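# Box the red-capped tubes, close the lid, apply label

## Task

Store every red-capped sample tube standing upright in the cells of a single box that holds no other tubes. Close that box with its lid, and stick the red-cap label flat so it lies entirely within the printed frame.

## Robot and tools

Robot: two arms on one floor track that runs along y at x = 0. left_arm has a five-finger left hand and rides carriage left_rail, which is always the one further toward +y. right_arm has a right hand and rides right_rail. Each arm base sits at x = 0, y = its rail position_m, z = 0.04 m, facing +x.

Scene frame (all positions in results): fixed to the table, metres. z = 0 is the table top and +z is up. +x is the direction the arms face, +y is to their left. The table edge is at x = 0.17 m. y = 0 is the middle of the track.

Hand point: a point 0.05 m in front of the palm and 0.15 m from the wrist flange along the fingers. Its axes: +z runs along the straightened fingers, +y points out of the palm, and +x crosses the palm. On the right hand +x points away from the thumb; on the left hand it points toward the thumb. Straight fingers extend 0.06 to 0.07 m past the point. A wrist bracket on the little-finger side can collide with things. With the palm down, the wrist may hang up to about 0.11 m below the point.

execute_actions(actions, cameras): runs a list of actions in order. Each action may contain:
- rows: up to 15 rows, and each row lasts one control step (1/30 s). A row is always 28 numbers in [-1, 1] covering both arms. The first 14 are for the left arm: dx, dy, dz, rx, ry, rz, then little, ring, middle, index, thumb_bend, thumb_turn, force_limit, speed. The next 14 are the same for the right arm. dx..rz are an offset, not a pose. They are measured from that arm's Hand target as it stood when the action began, along that Hand target's own axes. Every row in the action counts from that same start. 1.0 equals 0.6 m or 180 degrees, and rx, ry, rz form a single rotation vector. Sending six zeros re-commands the current Hand target. The finger numbers are targets: +1 means open or straight, -1 means closed. For thumb_turn, +1 puts the thumb beside the palm and -1 puts it opposite the fingers. force_limit maps linearly from about 0 N at -1 to 10 N at +1 (15 N for the thumb motors). speed runs from almost 0 at -1 up to full at +0.48 and above. There is no 'no change' value, so repeat a hand's last sent eight numbers to keep it as it is.
- steps: 1 to 450, with a default of 15 and at least one per row. After the last row the arms keep heading to its targets.
- until: ends the action early. Examples: {"left_rail": {"position_status": ["!=", "moving"]}}, {"all": {"status": "ended"}}, {"any": {"status": "ended"}}. Numeric tests need a comparison such as "<" or ">=".
- left_rail / right_rail: position_m sets where the carriage should stand (left -0.8 to 1.5 m, right -1.5 to 0.8 m). speed_m_s can be 0.01 to 1, and acceleration_factor 0.1 to 1. Use {"stop": true} to brake it. An out-of-range value rejects the whole call. Keep the carriages at least 0.78 m apart. Wait for arrival before reaching to scene points.
- cameras: a list of names, or ["all"]. Available: cam_high, cam_low, cam_bench_left, cam_bench_mid, cam_bench_right, cam_left_wrist, cam_right_wrist. An empty actions list returns every image.

move(target, speed, blend, stop_force, zero, blocking, cameras): plans straight paths for the hand points. target is one 28-number row or a list of up to 15 rows. Every row is an offset from the same Hand targets, not from the previous row. speed is in m/s, 0.002 to 3.6, default 0.25. blend is a corner radius in m for lists. stop_force is 3 to 120 N and ends an arm's path when its wrist sensor feels that much push against its motion; it is unreliable while the hand rotates. zero defaults to true and re-zeros the sensor first. blocking=false returns early; after that, use wait or stop before sending rows or another move. The result adds a 'move:' line with an ending such as done, off_target, moving, held or fault, plus any limits that acted (paced, held).

wait(seconds 0 to 10) lets the scene run on. stop() brakes a running move. zoom_image(camera, region [x0, y0, x1, y1] in pixels, at most 504 x 504) enlarges part of that camera's latest image. show_instructions() shows the reference pages. zero_wrist_force(arm) re-zeros that arm's force sensor. finished_scene(scene = 1) ends the scene for good.

Results: each hand point's end_effector_position (m), end_effector_quat_wxyz, and velocities. Hand target is the pose the next offsets count from. Joint positions list rail (m) and then shoulder pan, shoulder lift, elbow, wrist 1, wrist 2, wrist 3 (rad). Joint torques and Motor temperatures follow the same joint order. Wrist force and torque are in the hand point's axes; a press shows as force coming from the surface. hand_measured, hand_stopped_by (moving, target, force, stalled, fault) and hand_load_n each give six values in motor order. A lost grip shows as the loads dropping to about 0. Rail lines give position_m and position_status (moving, done, contact_stop, time_out, stopped, stopped_with_arm, stopped_for_other_arm, stopped_for_other_carriage), plus position_answer (taken or not_taken).

Gripping: with the thumb turned fully opposite the fingers, the hand closes on objects about 0.035 to 0.065 m thick, or on a handle down to about 0.025 m. For a gentle grip close slowly (speed -0.94 or lower) with a modest force_limit. To squeeze harder, raise force_limit and send a target more closed than hand_measured.

Avoid: letting anything leave the table, including setting it on the track or the metal strip. Avoid contact between the two arms or hands; the clearance check does not always prevent it. Avoid fast or hard hits. About 150 N on an arm, or joint torque past its limits (142 N m for the big joints, 26.6 N m for the wrists), stops that arm for 10 s. Do not aim far past a firm contact, because the arms are stiff. Avoid heavy loads on the fingers and long stretched-out holds that heat motors (85 °C brakes the arm). For gentle motion with rows, ramp the offsets up gradually. The arms lag their commands by about 0.2 s.

Each tool is called as name(argument=value, ...), one argument or row to a line, values as JSON.

Reference images:

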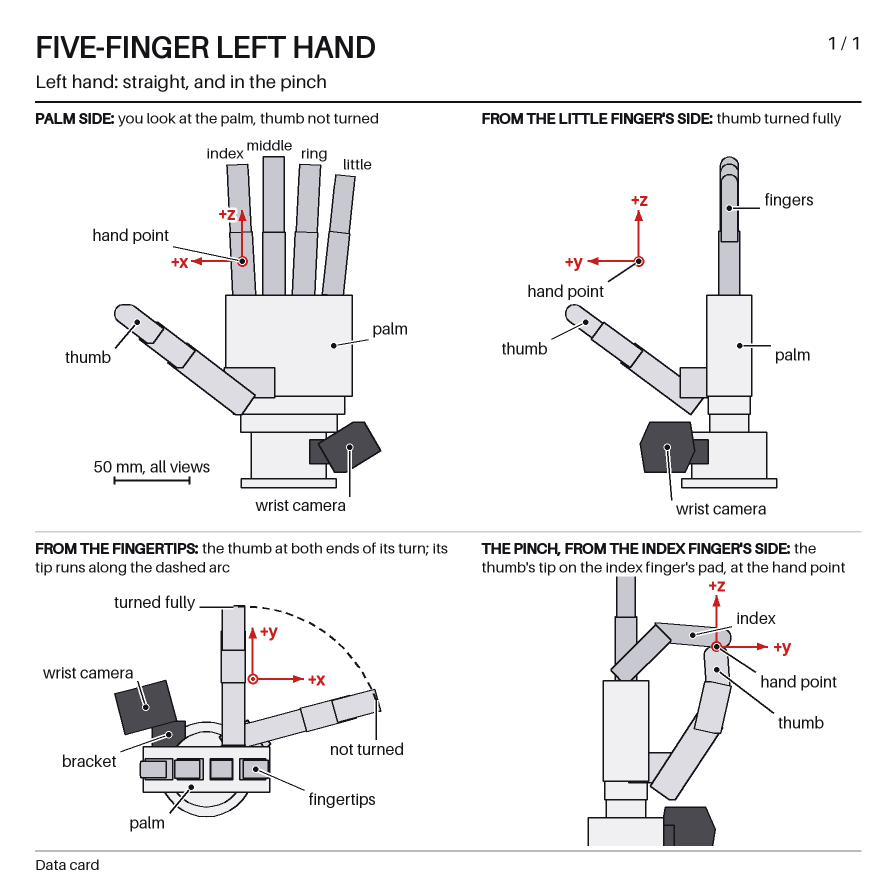

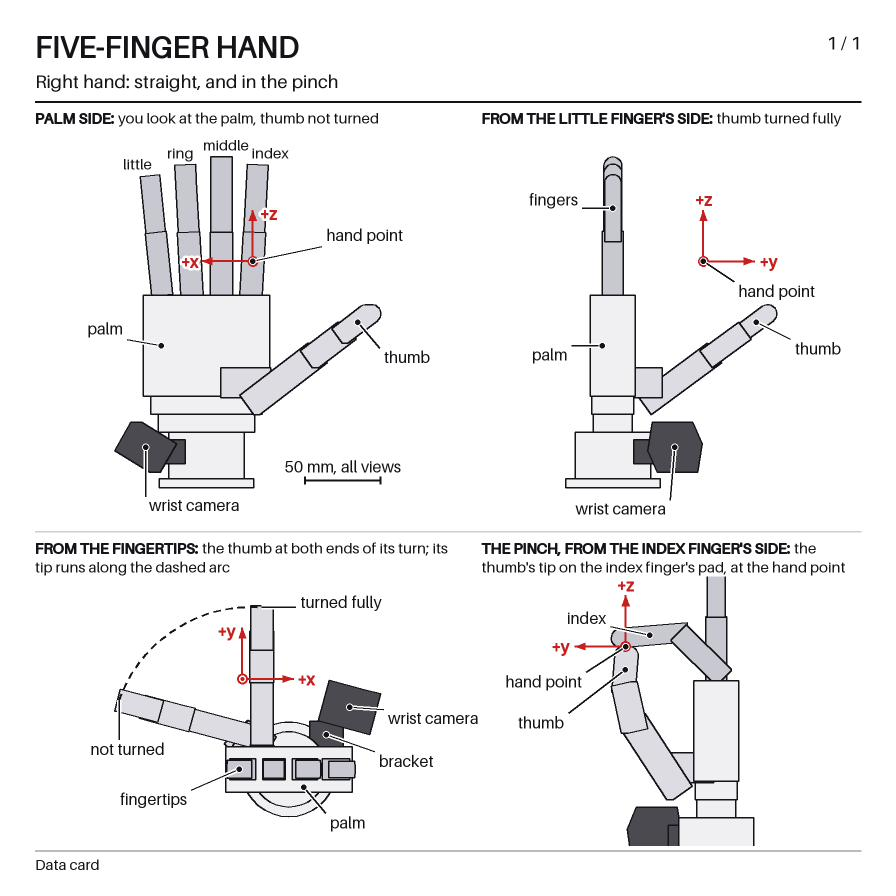

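## Session

execute_actions(
  actions=[],
)

Scene clock: 0.00 s.
left_arm: end_effector_position=(+0.3386, +0.3795, +0.6198) hand_measured=(+1.000, +1.000, +1.000, +1.000, +1.000, +1.000) hand_load_n=(+0.0, +0.0, +0.0, +0.0, +0.0, +0.0) hand_stopped_by=(target, target, target, target, target, target) hand_force_limit=0.00 hand_speed=-0.80 end_effector_quat_wxyz=(+0.000, +1.000, +0.000, +0.000) | right_arm: end_effector_position=(+0.3386, -0.3247, +0.6198) hand_measured=(+1.000, +1.000, +1.000, +1.000, +1.000, +1.000) hand_load_n=(+0.0, +0.0, +0.0, -0.5, +0.0, +0.0) hand_stopped_by=(target, target, target, target, target, target) hand_force_limit=0.00 hand_speed=-0.80 end_effector_quat_wxyz=(+0.000, +0.000, +1.000, +0.000)
Joint positions: left_arm=[0.479 3.458 -1.754 -0.698 0.881 -1.571 1.887] | right_arm=[-0.424 -0.316 -1.388 0.698 2.261 1.571 -1.887]
Joint velocities: within noise
Joint torques (N m): no reading
Motor temperatures (°C): left_arm=[27 28 22 36 32 39] | right_arm=[36 35 37 38 32 41]
Wrist force (N): no reading
Wrist torque (N m): no reading
Wrist force, peak (N): no reading
Hand target: left_arm +0.3386, +0.3795, +0.6198; +0.000, +1.000, +0.000, +0.000 | right_arm +0.3386, -0.3247, +0.6198; +0.000, +0.000, +1.000, +0.000
left_rail: position_m=0.479 position_status=done
right_rail: position_m=-0.424 position_status=done

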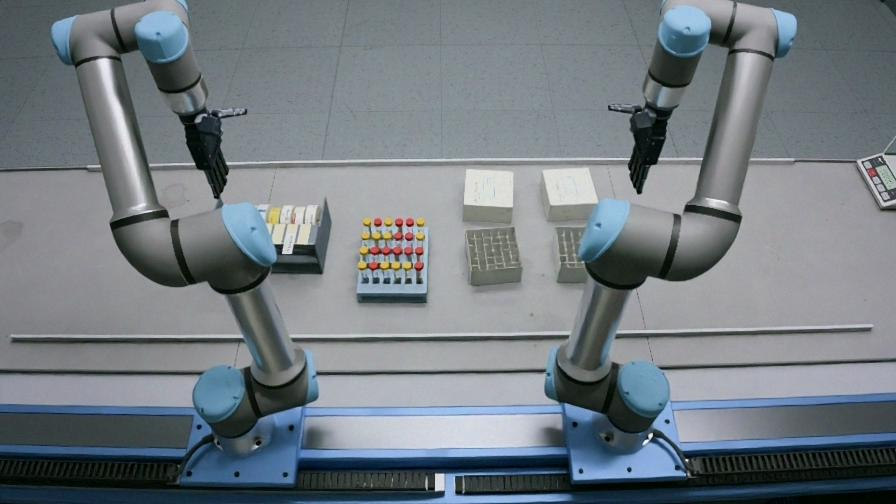

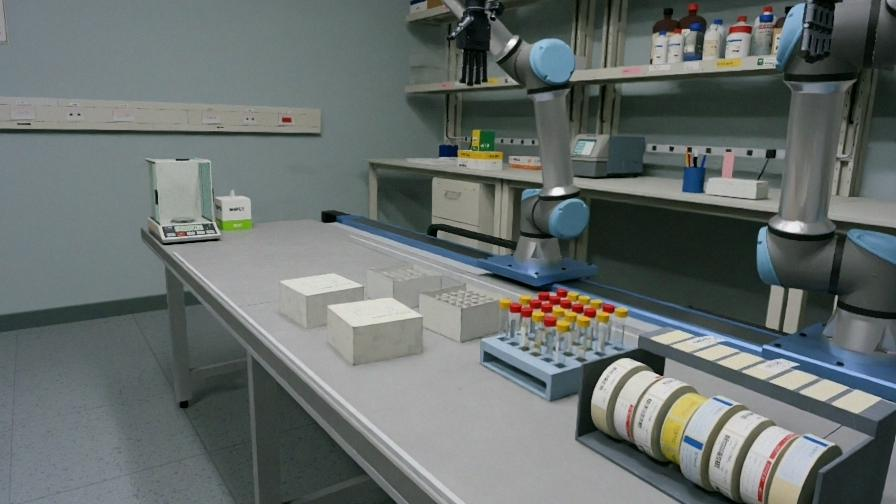

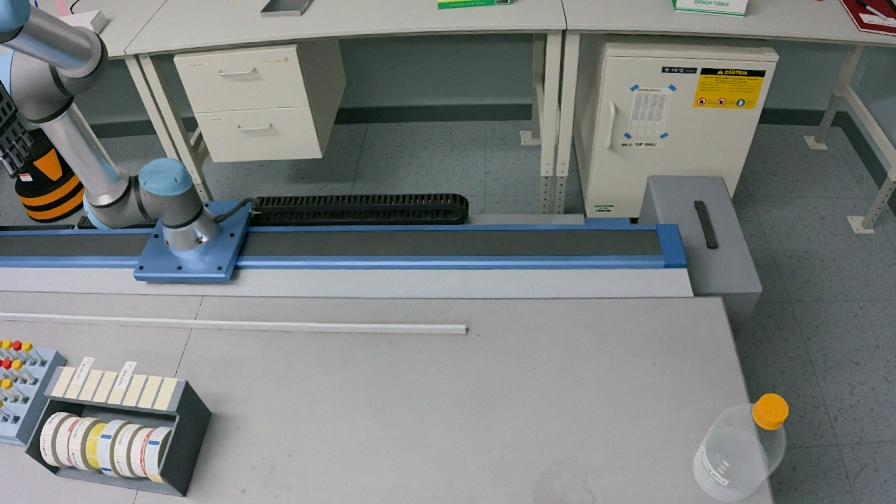

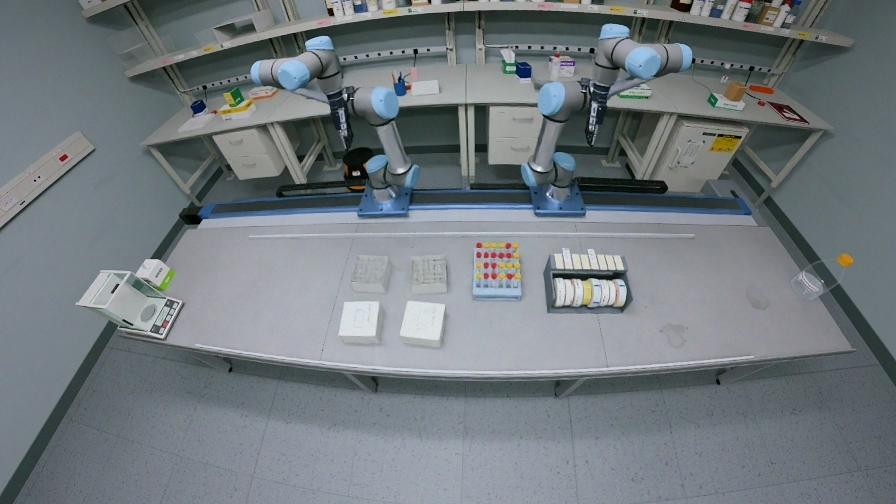

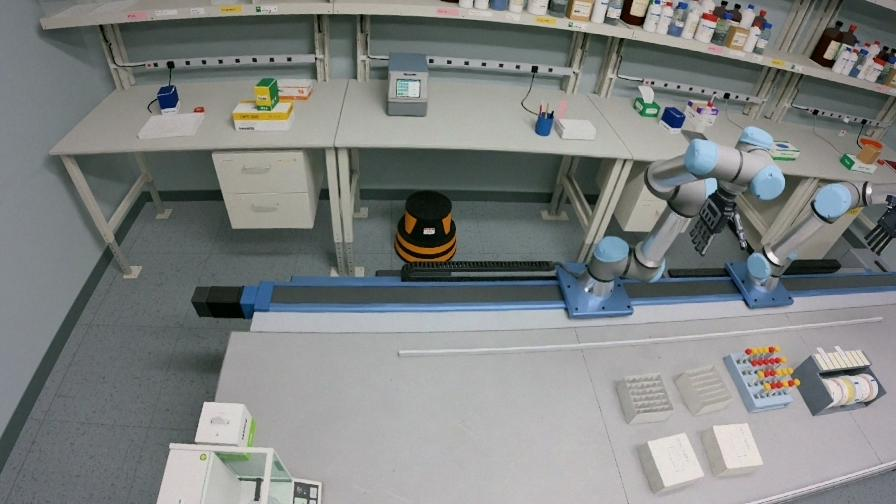

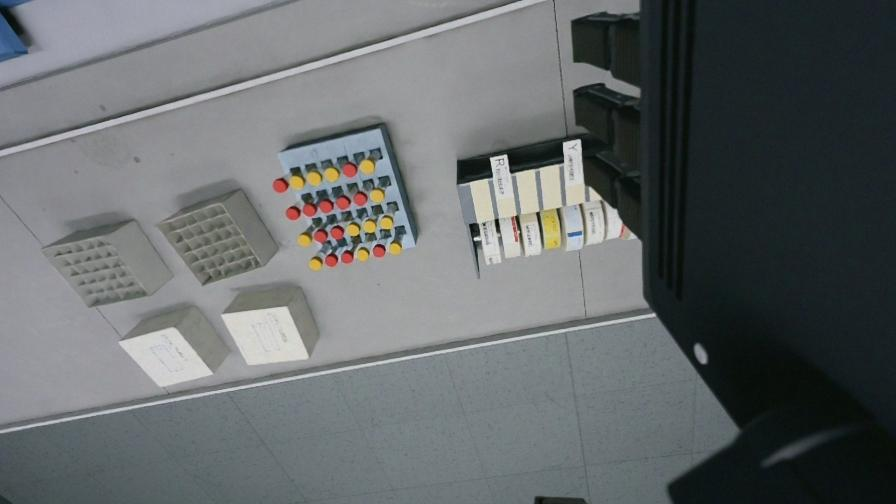

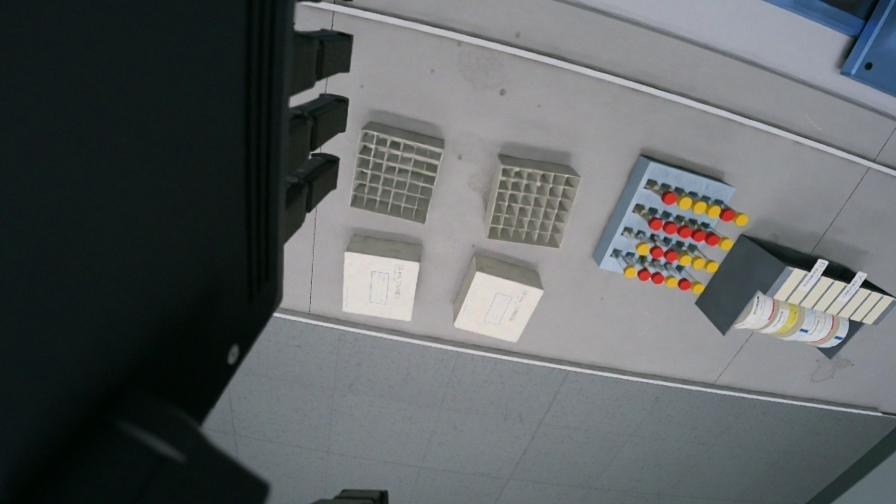

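zoom_image(
  camera="cam_high",
  region=[340, 150, 620, 310],
)

zoom_image(
  camera="cam_low",
  region=[470, 270, 670, 410],
)

zoom_image(
  camera="cam_left_wrist",
  region=[260, 110, 440, 290],
)

zoom_image(
  camera="cam_right_wrist",
  region=[580, 140, 780, 320],
)

zoom_image(
  camera="cam_left_wrist",
  region=[440, 120, 660, 290],
)

zoom_image(
  camera="cam_right_wrist",
  region=[330, 110, 600, 350],
)

Scaled by 1.800 from the camera's 896x504 image, which has a finer 1280x720 frame.

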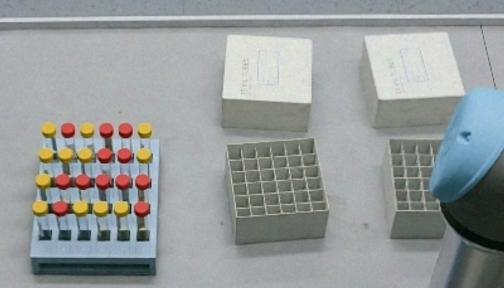

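Scaled by 2.520 from the camera's 896x504 image, which has a finer 1280x720 frame.

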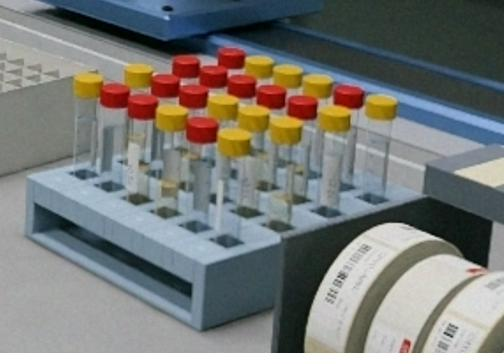

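Scaled by 2.800 from the camera's 896x504 image, which has a finer 1280x720 frame.

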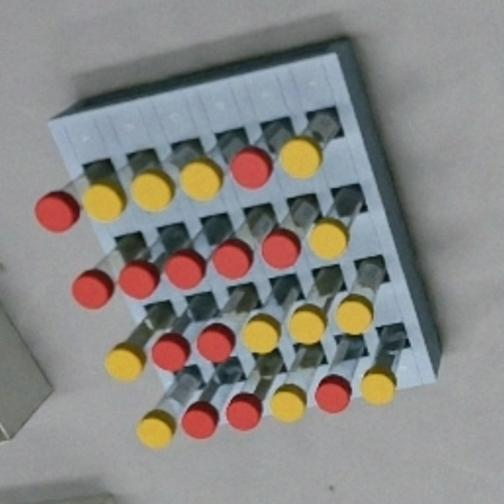

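Scaled by 2.520 from the camera's 896x504 image, which has a finer 1280x720 frame.

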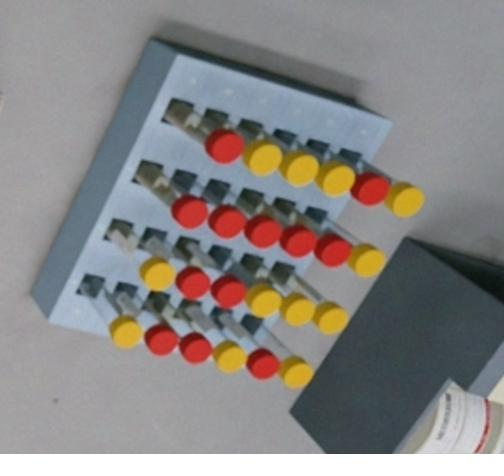

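Scaled by 2.291 from the camera's 896x504 image, which has a finer 1280x720 frame.

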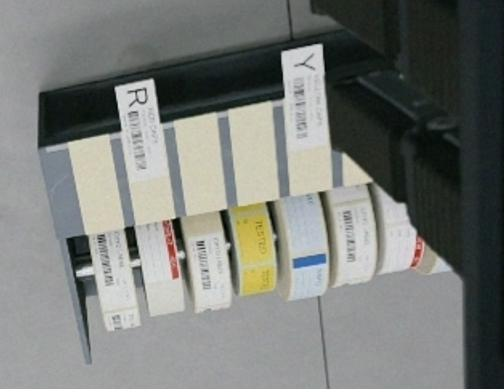

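Scaled by 1.867 from the camera's 896x504 image, which has a finer 1280x720 frame.

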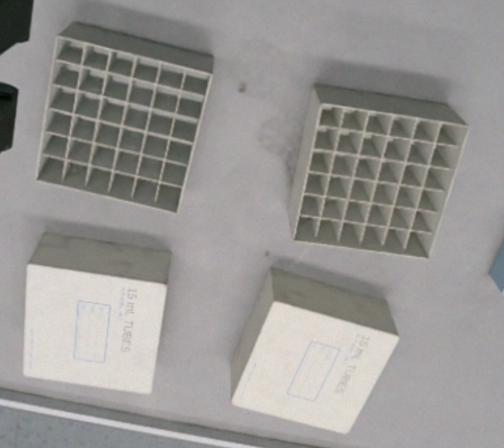

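zoom_image(
  camera="cam_high",
  region=[352, 210, 432, 305],
)

zoom_image(
  camera="cam_low",
  region=[475, 280, 575, 360],
)

zoom_image(
  camera="cam_low",
  region=[270, 250, 500, 370],
)

zoom_image(
  camera="cam_high",
  region=[455, 160, 605, 295],
)

zoom_image(
  camera="cam_bench_mid",
  region=[330, 230, 640, 350],
)

zoom_image(
  camera="cam_low",
  region=[570, 320, 896, 504],
)

Scaled by 5.305 from the camera's 896x504 image, which has a finer 1280x720 frame.

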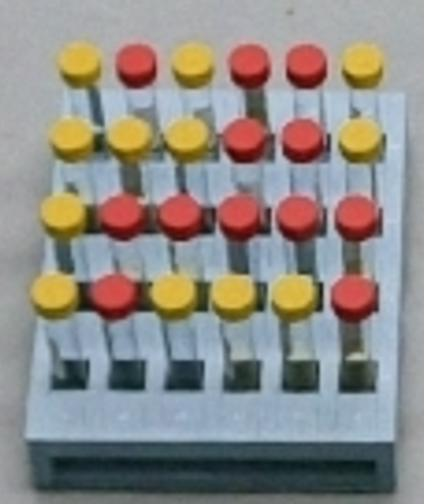

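Scaled by 5.040 from the camera's 896x504 image, which has a finer 1280x720 frame.

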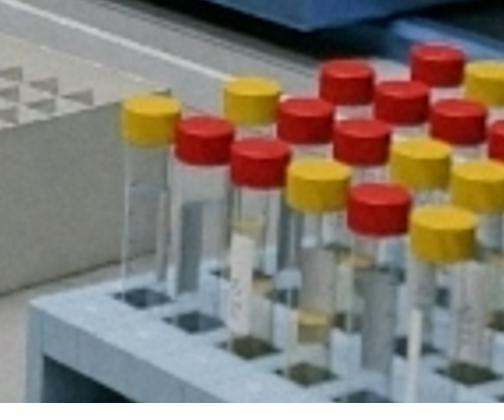

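Scaled by 2.191 from the camera's 896x504 image, which has a finer 1280x720 frame.

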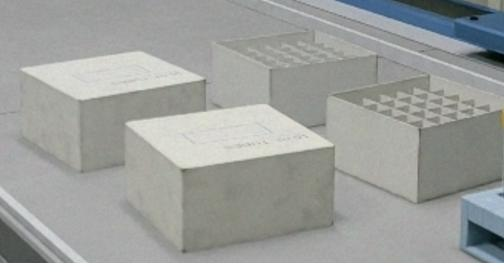

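Scaled by 3.360 from the camera's 896x504 image, which has a finer 1280x720 frame.

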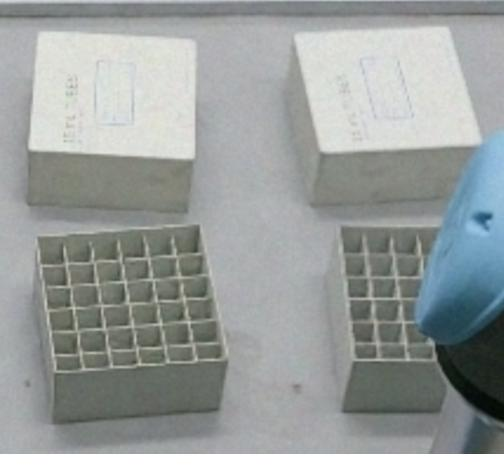

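Scaled by 1.626 from the camera's 896x504 image, which has a finer 1280x720 frame.

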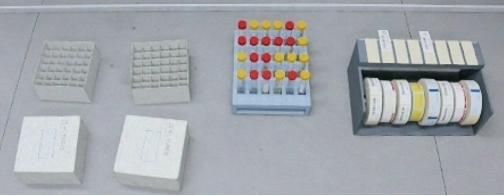

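Scaled by 1.546 from the camera's 896x504 image, which has a finer 1280x720 frame.

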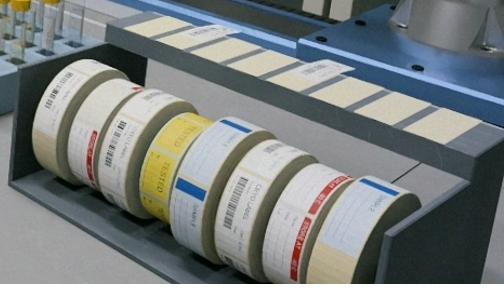

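move(
  target=[0,0,0,0,0,0,1,1,1,1,1,1,0,-0.8, -0.1437,0.6718,0.4497,0.2426,-0.2426,-0.456,1,1,0,0,0.76,-1,-0.4,-0.3],
  speed=0.5,
  cameras=["all"],
)

Scene clock: 29.80 s.
left_arm: end_effector_position=(+0.3386, +0.3795, +0.6198) hand_measured=(+1.000, +1.000, +1.000, +1.000, +1.000, +1.000) hand_load_n=(+0.0, +0.0, +0.0, +0.0, +0.0, +0.0) hand_stopped_by=(target, target, target, target, target, target) hand_force_limit=0.00 hand_speed=-0.80 end_effector_quat_wxyz=(+0.000, +1.000, +0.000, +0.000) | right_arm: end_effector_position=(+0.4248, +0.0784, +0.3499) hand_measured=(+1.000, +1.000, +0.000, +0.000, +0.760, -1.000) hand_load_n=(+0.0, +0.0, +0.5, +0.5, +0.0, +0.0) hand_stopped_by=(target, target, target, target, target, target) hand_force_limit=-0.40 hand_speed=-0.30 end_effector_quat_wxyz=(-0.332, +0.624, -0.624, +0.332)
Joint positions: left_arm=[0.479 3.458 -1.754 -0.698 0.881 -1.571 1.887] | right_arm=[-0.424 0.83 -1.088 1.008 0.865 2.23 -2.592]
Joint torques (N m): left_arm=[-0.2 21.81 12.19 -2.6 0.13 0.26] | right_arm=[11.83 -56.58 -11.07 -0.78 -1.05 -2.24]
Wrist force (N): left_arm=[-0.4 0.0 0.0] | right_arm=[0.0 3.2 -1.0]
Wrist torque (N m): left_arm=[0.01 0.06 -0.03] | right_arm=[0.30 0.02 0.22]
Wrist force, peak (N): left_arm=[0.1 0.2 0.4] | right_arm=[-1.1 4.3 -0.8]
Hand target: left_arm +0.3386, +0.3795, +0.6198; +0.000, +1.000, +0.000, +0.000 | right_arm +0.4248, +0.0784, +0.3499; -0.332, +0.624, -0.624, +0.332
Off the commanded pose: left_arm 0.000 m, 0 deg | right_arm 0.000 m, 0 deg.
left_rail: position_m=0.479 position_status=done
right_rail: position_m=-0.424 position_status=done
move: done
camera_calibration:
cam_right_wrist: T_world_to_cam=[[-0.538164, -0.208081, -0.816751, 0.532885], [-0.493854, 0.86312, 0.105511, 0.110287], [0.682999, 0.460138, -0.567261, -0.0158016], [0, 0, 0, 1]] pos_world=[0.352038, 0.0229631, 0.414634]

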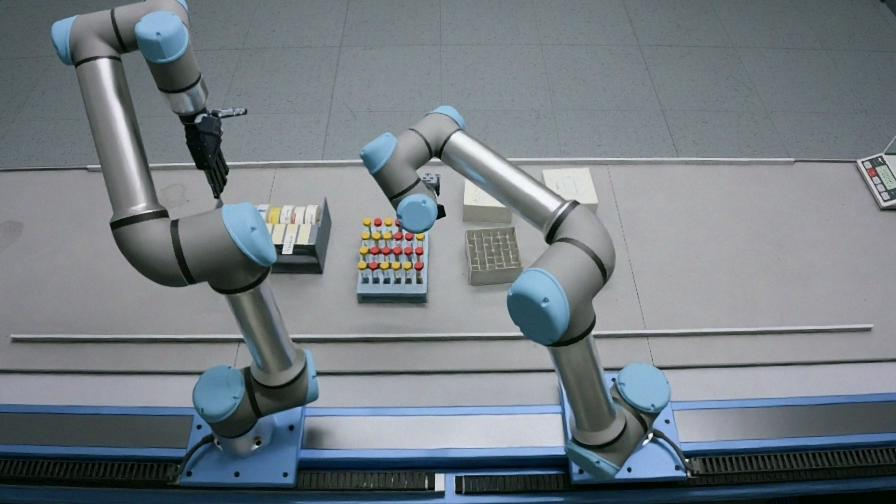

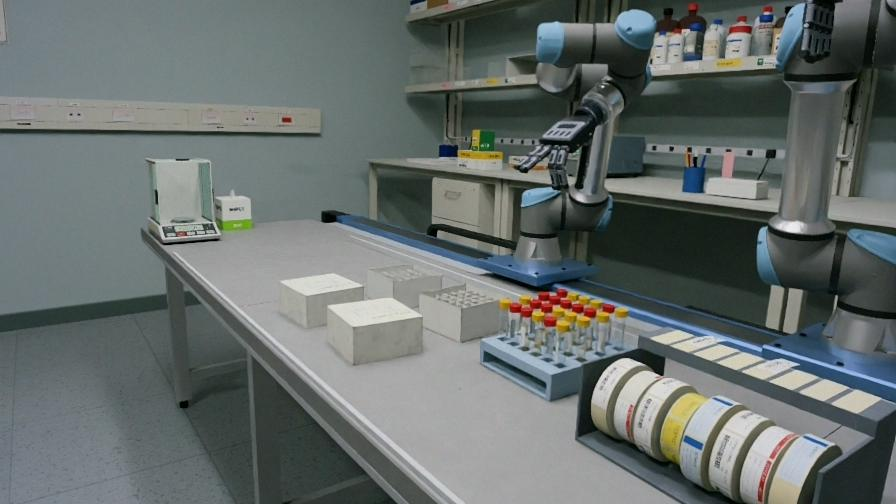

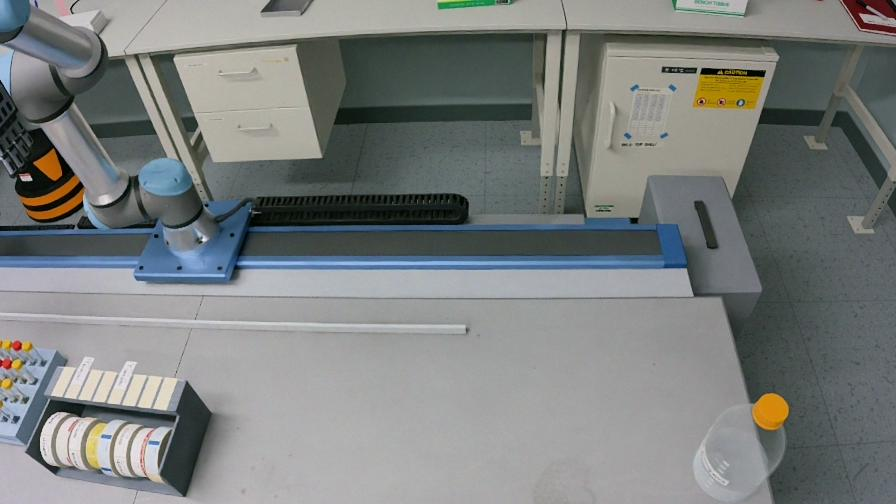

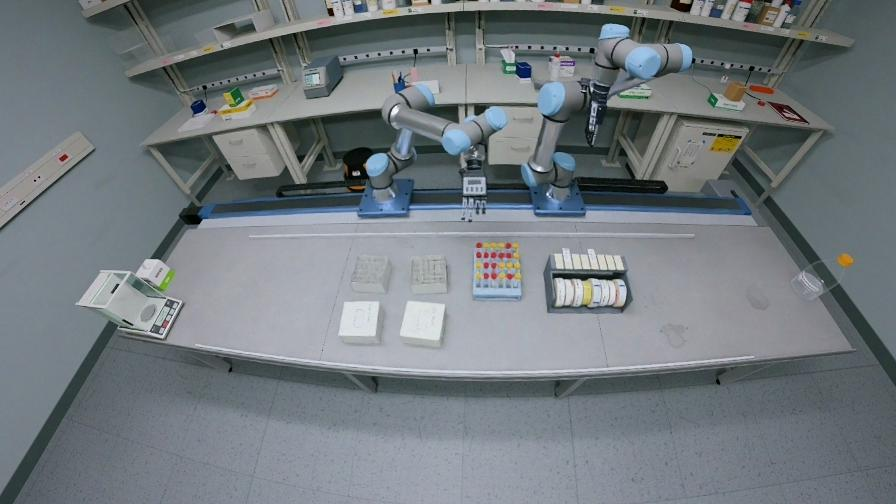

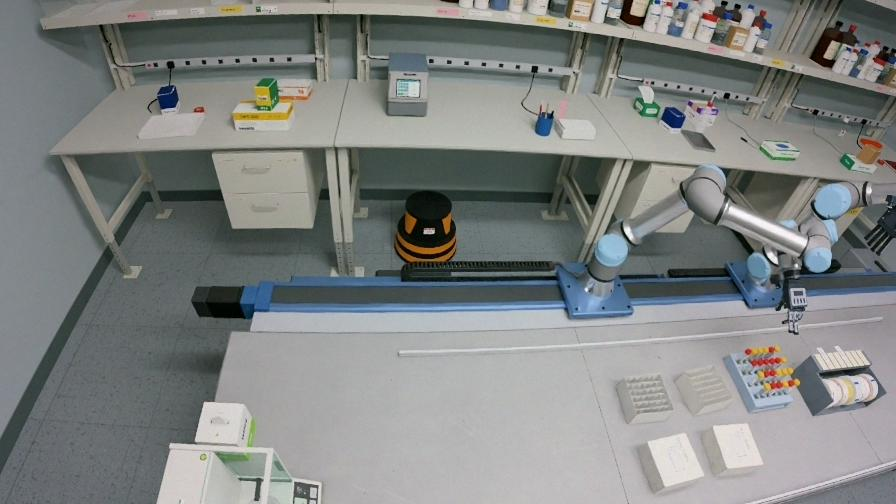

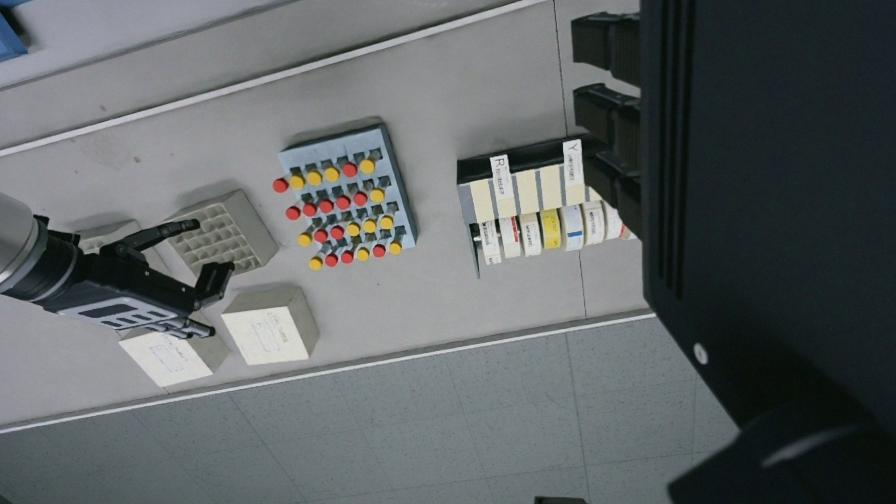

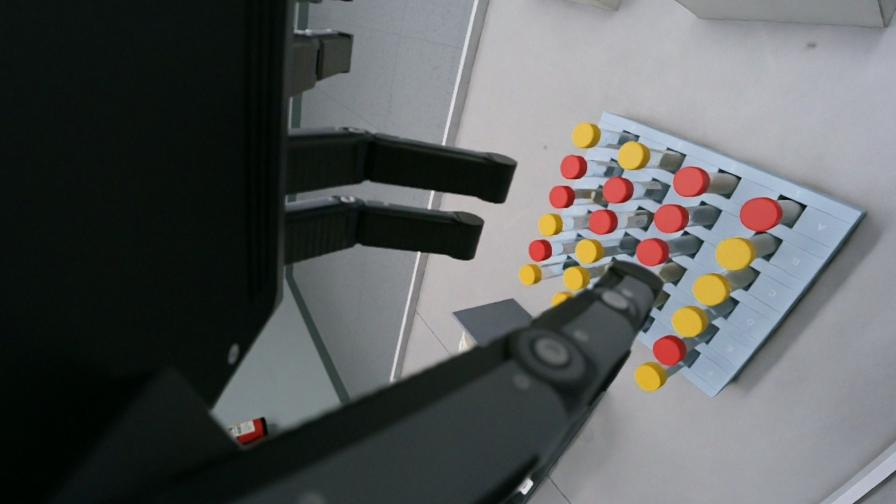

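zoom_image(
  camera="cam_right_wrist",
  region=[420, 80, 880, 420],
)

Scaled by 1.096 from the camera's 896x504 image, which has a finer 1280x720 frame.

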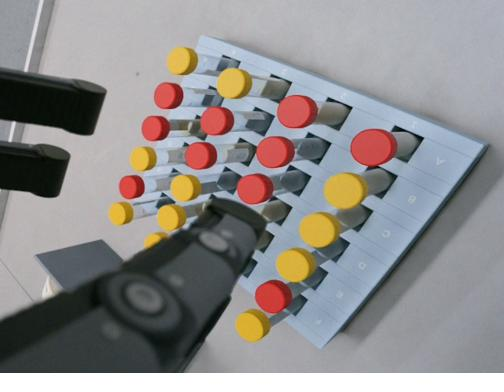

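move(
  target=[0,0,0,0,0,0,1,1,1,1,1,1,0,-0.8, 0,0.2211,0.1491,0,0,0,1,1,-0.1,0,0.76,-1,-0.4,-0.3],
  speed=0.3,
  cameras=["cam_right_wrist","cam_low","cam_high"],
)

zoom_image(
  camera="cam_right_wrist",
  region=[420, 80, 880, 420],
)

zoom_image(
  camera="cam_low",
  region=[480, 180, 680, 360],
)

Scene clock: 36.10 s.
left_arm: end_effector_position=(+0.3386, +0.3795, +0.6198) hand_measured=(+1.000, +1.000, +1.000, +1.000, +1.000, +1.000) hand_load_n=(+0.0, +0.0, +0.0, +0.0, +0.0, +0.0) hand_stopped_by=(target, target, target, target, target, target) hand_force_limit=0.00 hand_speed=-0.80 end_effector_quat_wxyz=(+0.000, +1.000, +0.000, +0.000) | right_arm: end_effector_position=(+0.4248, +0.0784, +0.1900) hand_measured=(+1.000, +1.000, -0.100, +0.000, +0.760, -1.000) hand_load_n=(+0.0, +0.0, +0.0, +0.5, +0.0, +0.0) hand_stopped_by=(target, target, target, target, target, target) hand_force_limit=-0.40 hand_speed=-0.30 end_effector_quat_wxyz=(-0.332, +0.624, -0.624, +0.332)
Joint positions: left_arm=[0.479 3.458 -1.754 -0.698 0.881 -1.571 1.887] | right_arm=[-0.424 0.83 -1.042 1.35 0.477 2.23 -2.592]
Joint torques (N m): left_arm=[-0.03 21.89 12.36 -2.67 0.03 0.22] | right_arm=[-11.08 -31.25 -9.83 -0.74 -0.99 -2.16]
Wrist force (N): left_arm=[0.1 0.2 0.0] | right_arm=[0.5 3.5 -1.0]
Wrist torque (N m): left_arm=[0.04 -0.02 0.00] | right_arm=[0.34 -0.08 0.26]
Wrist force, peak (N): left_arm=[0.4 0.4 0.2] | right_arm=[0.5 4.6 -0.1]
Hand target: left_arm +0.3386, +0.3795, +0.6198; +0.000, +1.000, +0.000, +0.000 | right_arm +0.4248, +0.0784, +0.1899; -0.332, +0.624, -0.624, +0.332
Off the commanded pose: left_arm 0.000 m, 0 deg | right_arm 0.000 m, 0 deg.
left_rail: position_m=0.479 position_status=done
right_rail: position_m=-0.424 position_status=done
move: done
camera_calibration:
cam_right_wrist: T_world_to_cam=[[-0.538084, -0.208052, -0.816811, 0.402294], [-0.493932, 0.863071, 0.105549, 0.127091], [0.683006, 0.460243, -0.567167, -0.106582], [0, 0, 0, 1]] pos_world=[0.352038, 0.0230633, 0.254734]
Images, in order (width x height): cam_high 896x504, cam_low 896x504, cam_right_wrist 896x504.

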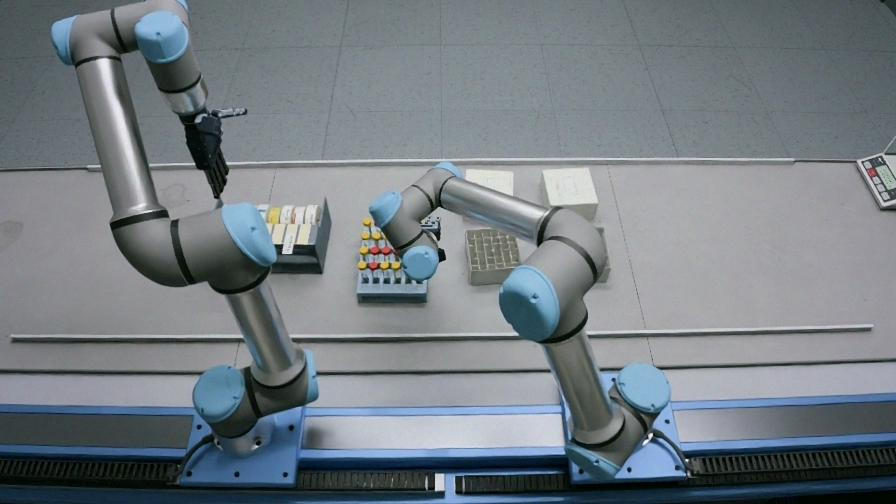

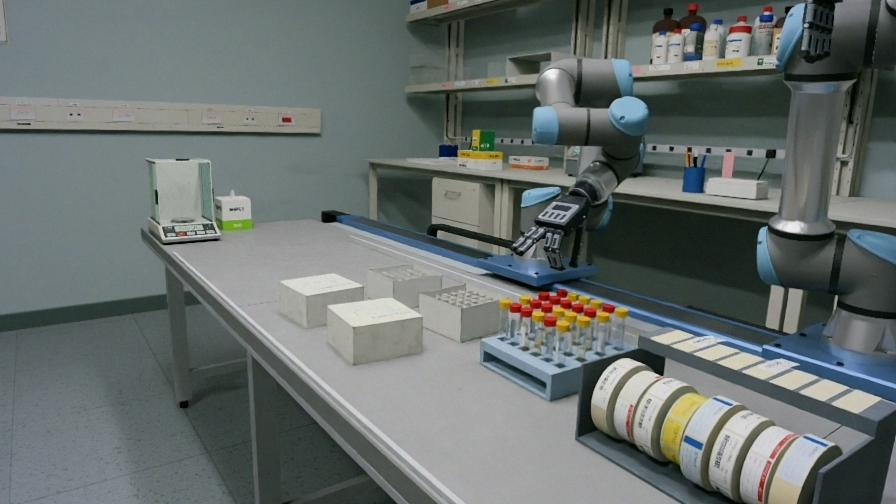

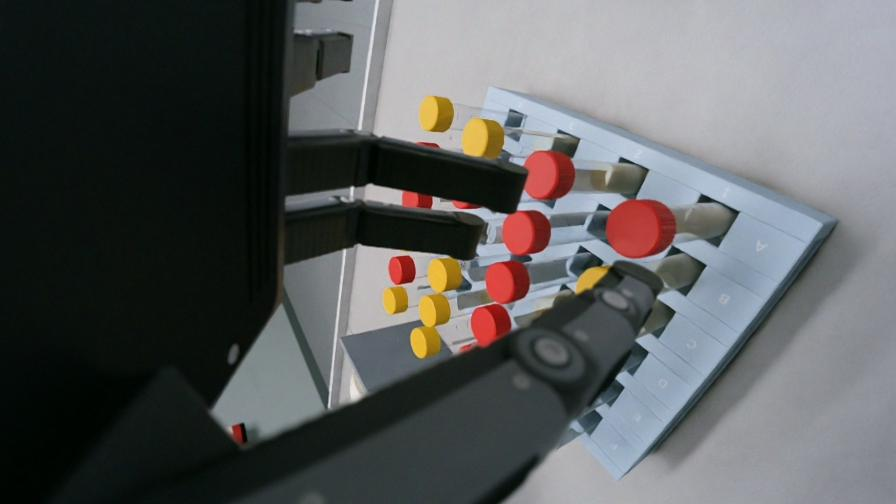

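Scaled by 1.096 from the camera's 896x504 image, which has a finer 1280x720 frame.

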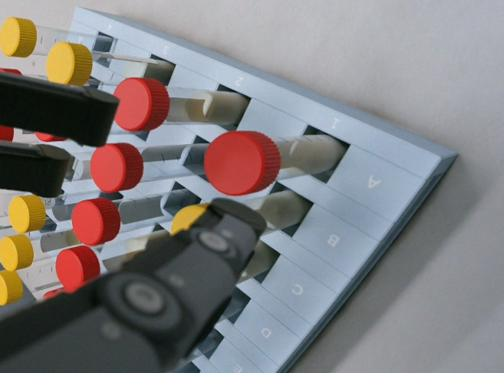

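Scaled by 2.520 from the camera's 896x504 image, which has a finer 1280x720 frame.

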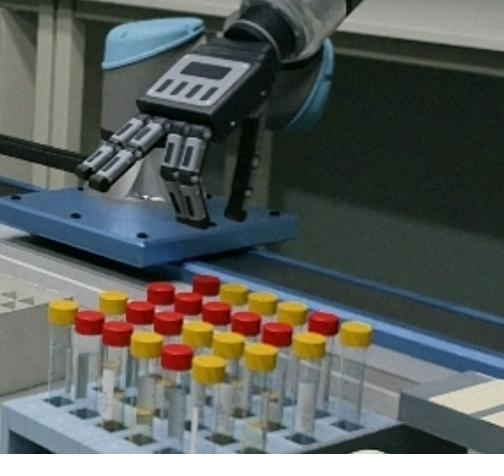

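move(
  target=[0,0,0,0,0,0,1,1,1,1,1,1,0,-0.8, 0.0053,0.0886,0.0531,0,0,0,1,1,-0.1,0,0.76,-1,-0.4,-0.3],
  speed=0.2,
  cameras=["cam_right_wrist","cam_low"],
)

zoom_image(
  camera="cam_low",
  region=[500, 240, 640, 360],
)

Scene clock: 38.93 s.
left_arm: end_effector_position=(+0.3386, +0.3795, +0.6198) hand_measured=(+1.000, +1.000, +1.000, +1.000, +1.000, +1.000) hand_load_n=(+0.0, +0.0, +0.0, +0.0, +0.0, +0.0) hand_stopped_by=(target, target, target, target, target, target) hand_force_limit=0.00 hand_speed=-0.80 end_effector_quat_wxyz=(+0.000, +1.000, +0.000, +0.000) | right_arm: end_effector_position=(+0.4215, +0.0753, +0.1281) hand_measured=(+1.000, +1.000, -0.100, +0.000, +0.760, -1.000) hand_load_n=(+0.0, +0.0, +0.0, +0.0, +0.0, +0.0) hand_stopped_by=(target, target, target, target, target, target) hand_force_limit=-0.40 hand_speed=-0.30 end_effector_quat_wxyz=(-0.332, +0.624, -0.624, +0.332)
Joint positions: left_arm=[0.479 3.458 -1.754 -0.698 0.881 -1.571 1.887] | right_arm=[-0.424 0.831 -0.997 1.448 0.334 2.23 -2.592]
Joint torques (N m): left_arm=[-0.44 21.75 12.39 -2.58 0.01 0.23] | right_arm=[12.58 -31.94 -9.13 -0.68 -1.11 -2.1]
Wrist force (N): left_arm=[0.3 -0.2 -0.2] | right_arm=[0.3 3.2 -0.6]
Wrist torque (N m): left_arm=[-0.03 -0.05 0.02] | right_arm=[0.26 -0.04 0.16]
Wrist force, peak (N): left_arm=[0.4 -0.1 -0.1] | right_arm=[0.4 4.2 -0.3]
Hand target: left_arm +0.3386, +0.3795, +0.6198; +0.000, +1.000, +0.000, +0.000 | right_arm +0.4215, +0.0753, +0.1280; -0.332, +0.624, -0.624, +0.332
Off the commanded pose: left_arm 0.000 m, 0 deg | right_arm 0.000 m, 0 deg.
left_rail: position_m=0.479 position_status=done
right_rail: position_m=-0.424 position_status=done
move: done
camera_calibration:
cam_right_wrist: T_world_to_cam=[[-0.53802, -0.208107, -0.816839, 0.34933], [-0.493883, 0.863116, 0.105405, 0.134816], [0.683091, 0.460133, -0.567154, -0.138062], [0, 0, 0, 1]] pos_world=[0.348838, 0.019863, 0.192834]
Images, in order (width x height): cam_low 896x504, cam_right_wrist 896x504.

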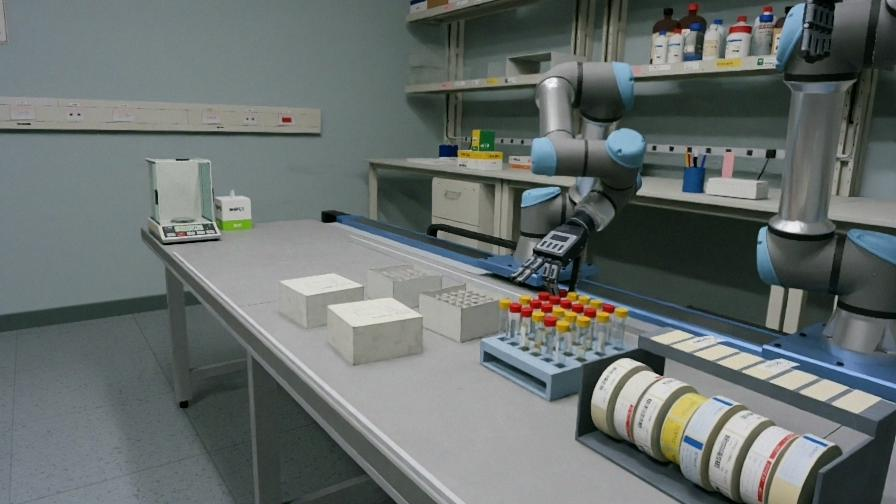

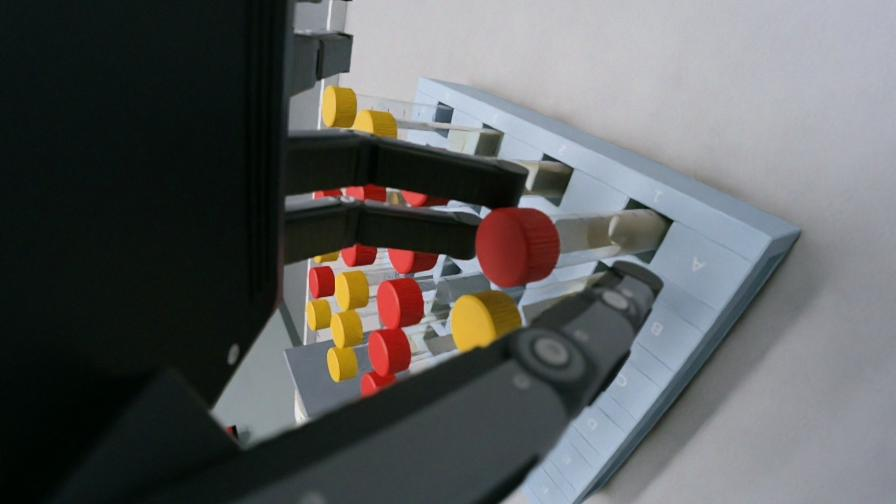

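Scaled by 3.600 from the camera's 896x504 image, which has a finer 1280x720 frame.

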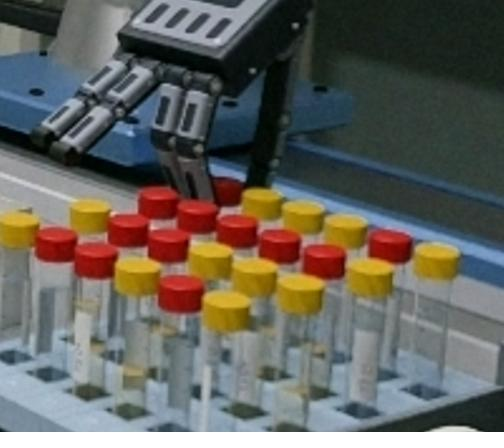

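zoom_image(
  camera="cam_right_wrist",
  region=[420, 140, 700, 360],
)

Scaled by 1.800 from the camera's 896x504 image, which has a finer 1280x720 frame.

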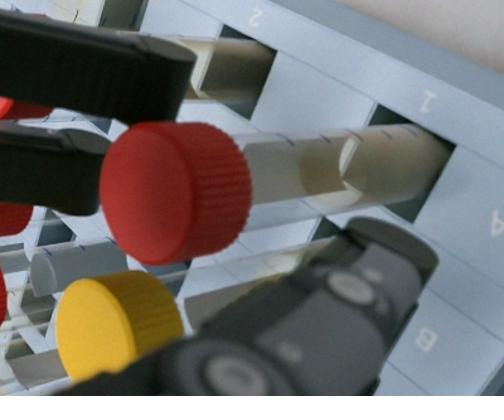

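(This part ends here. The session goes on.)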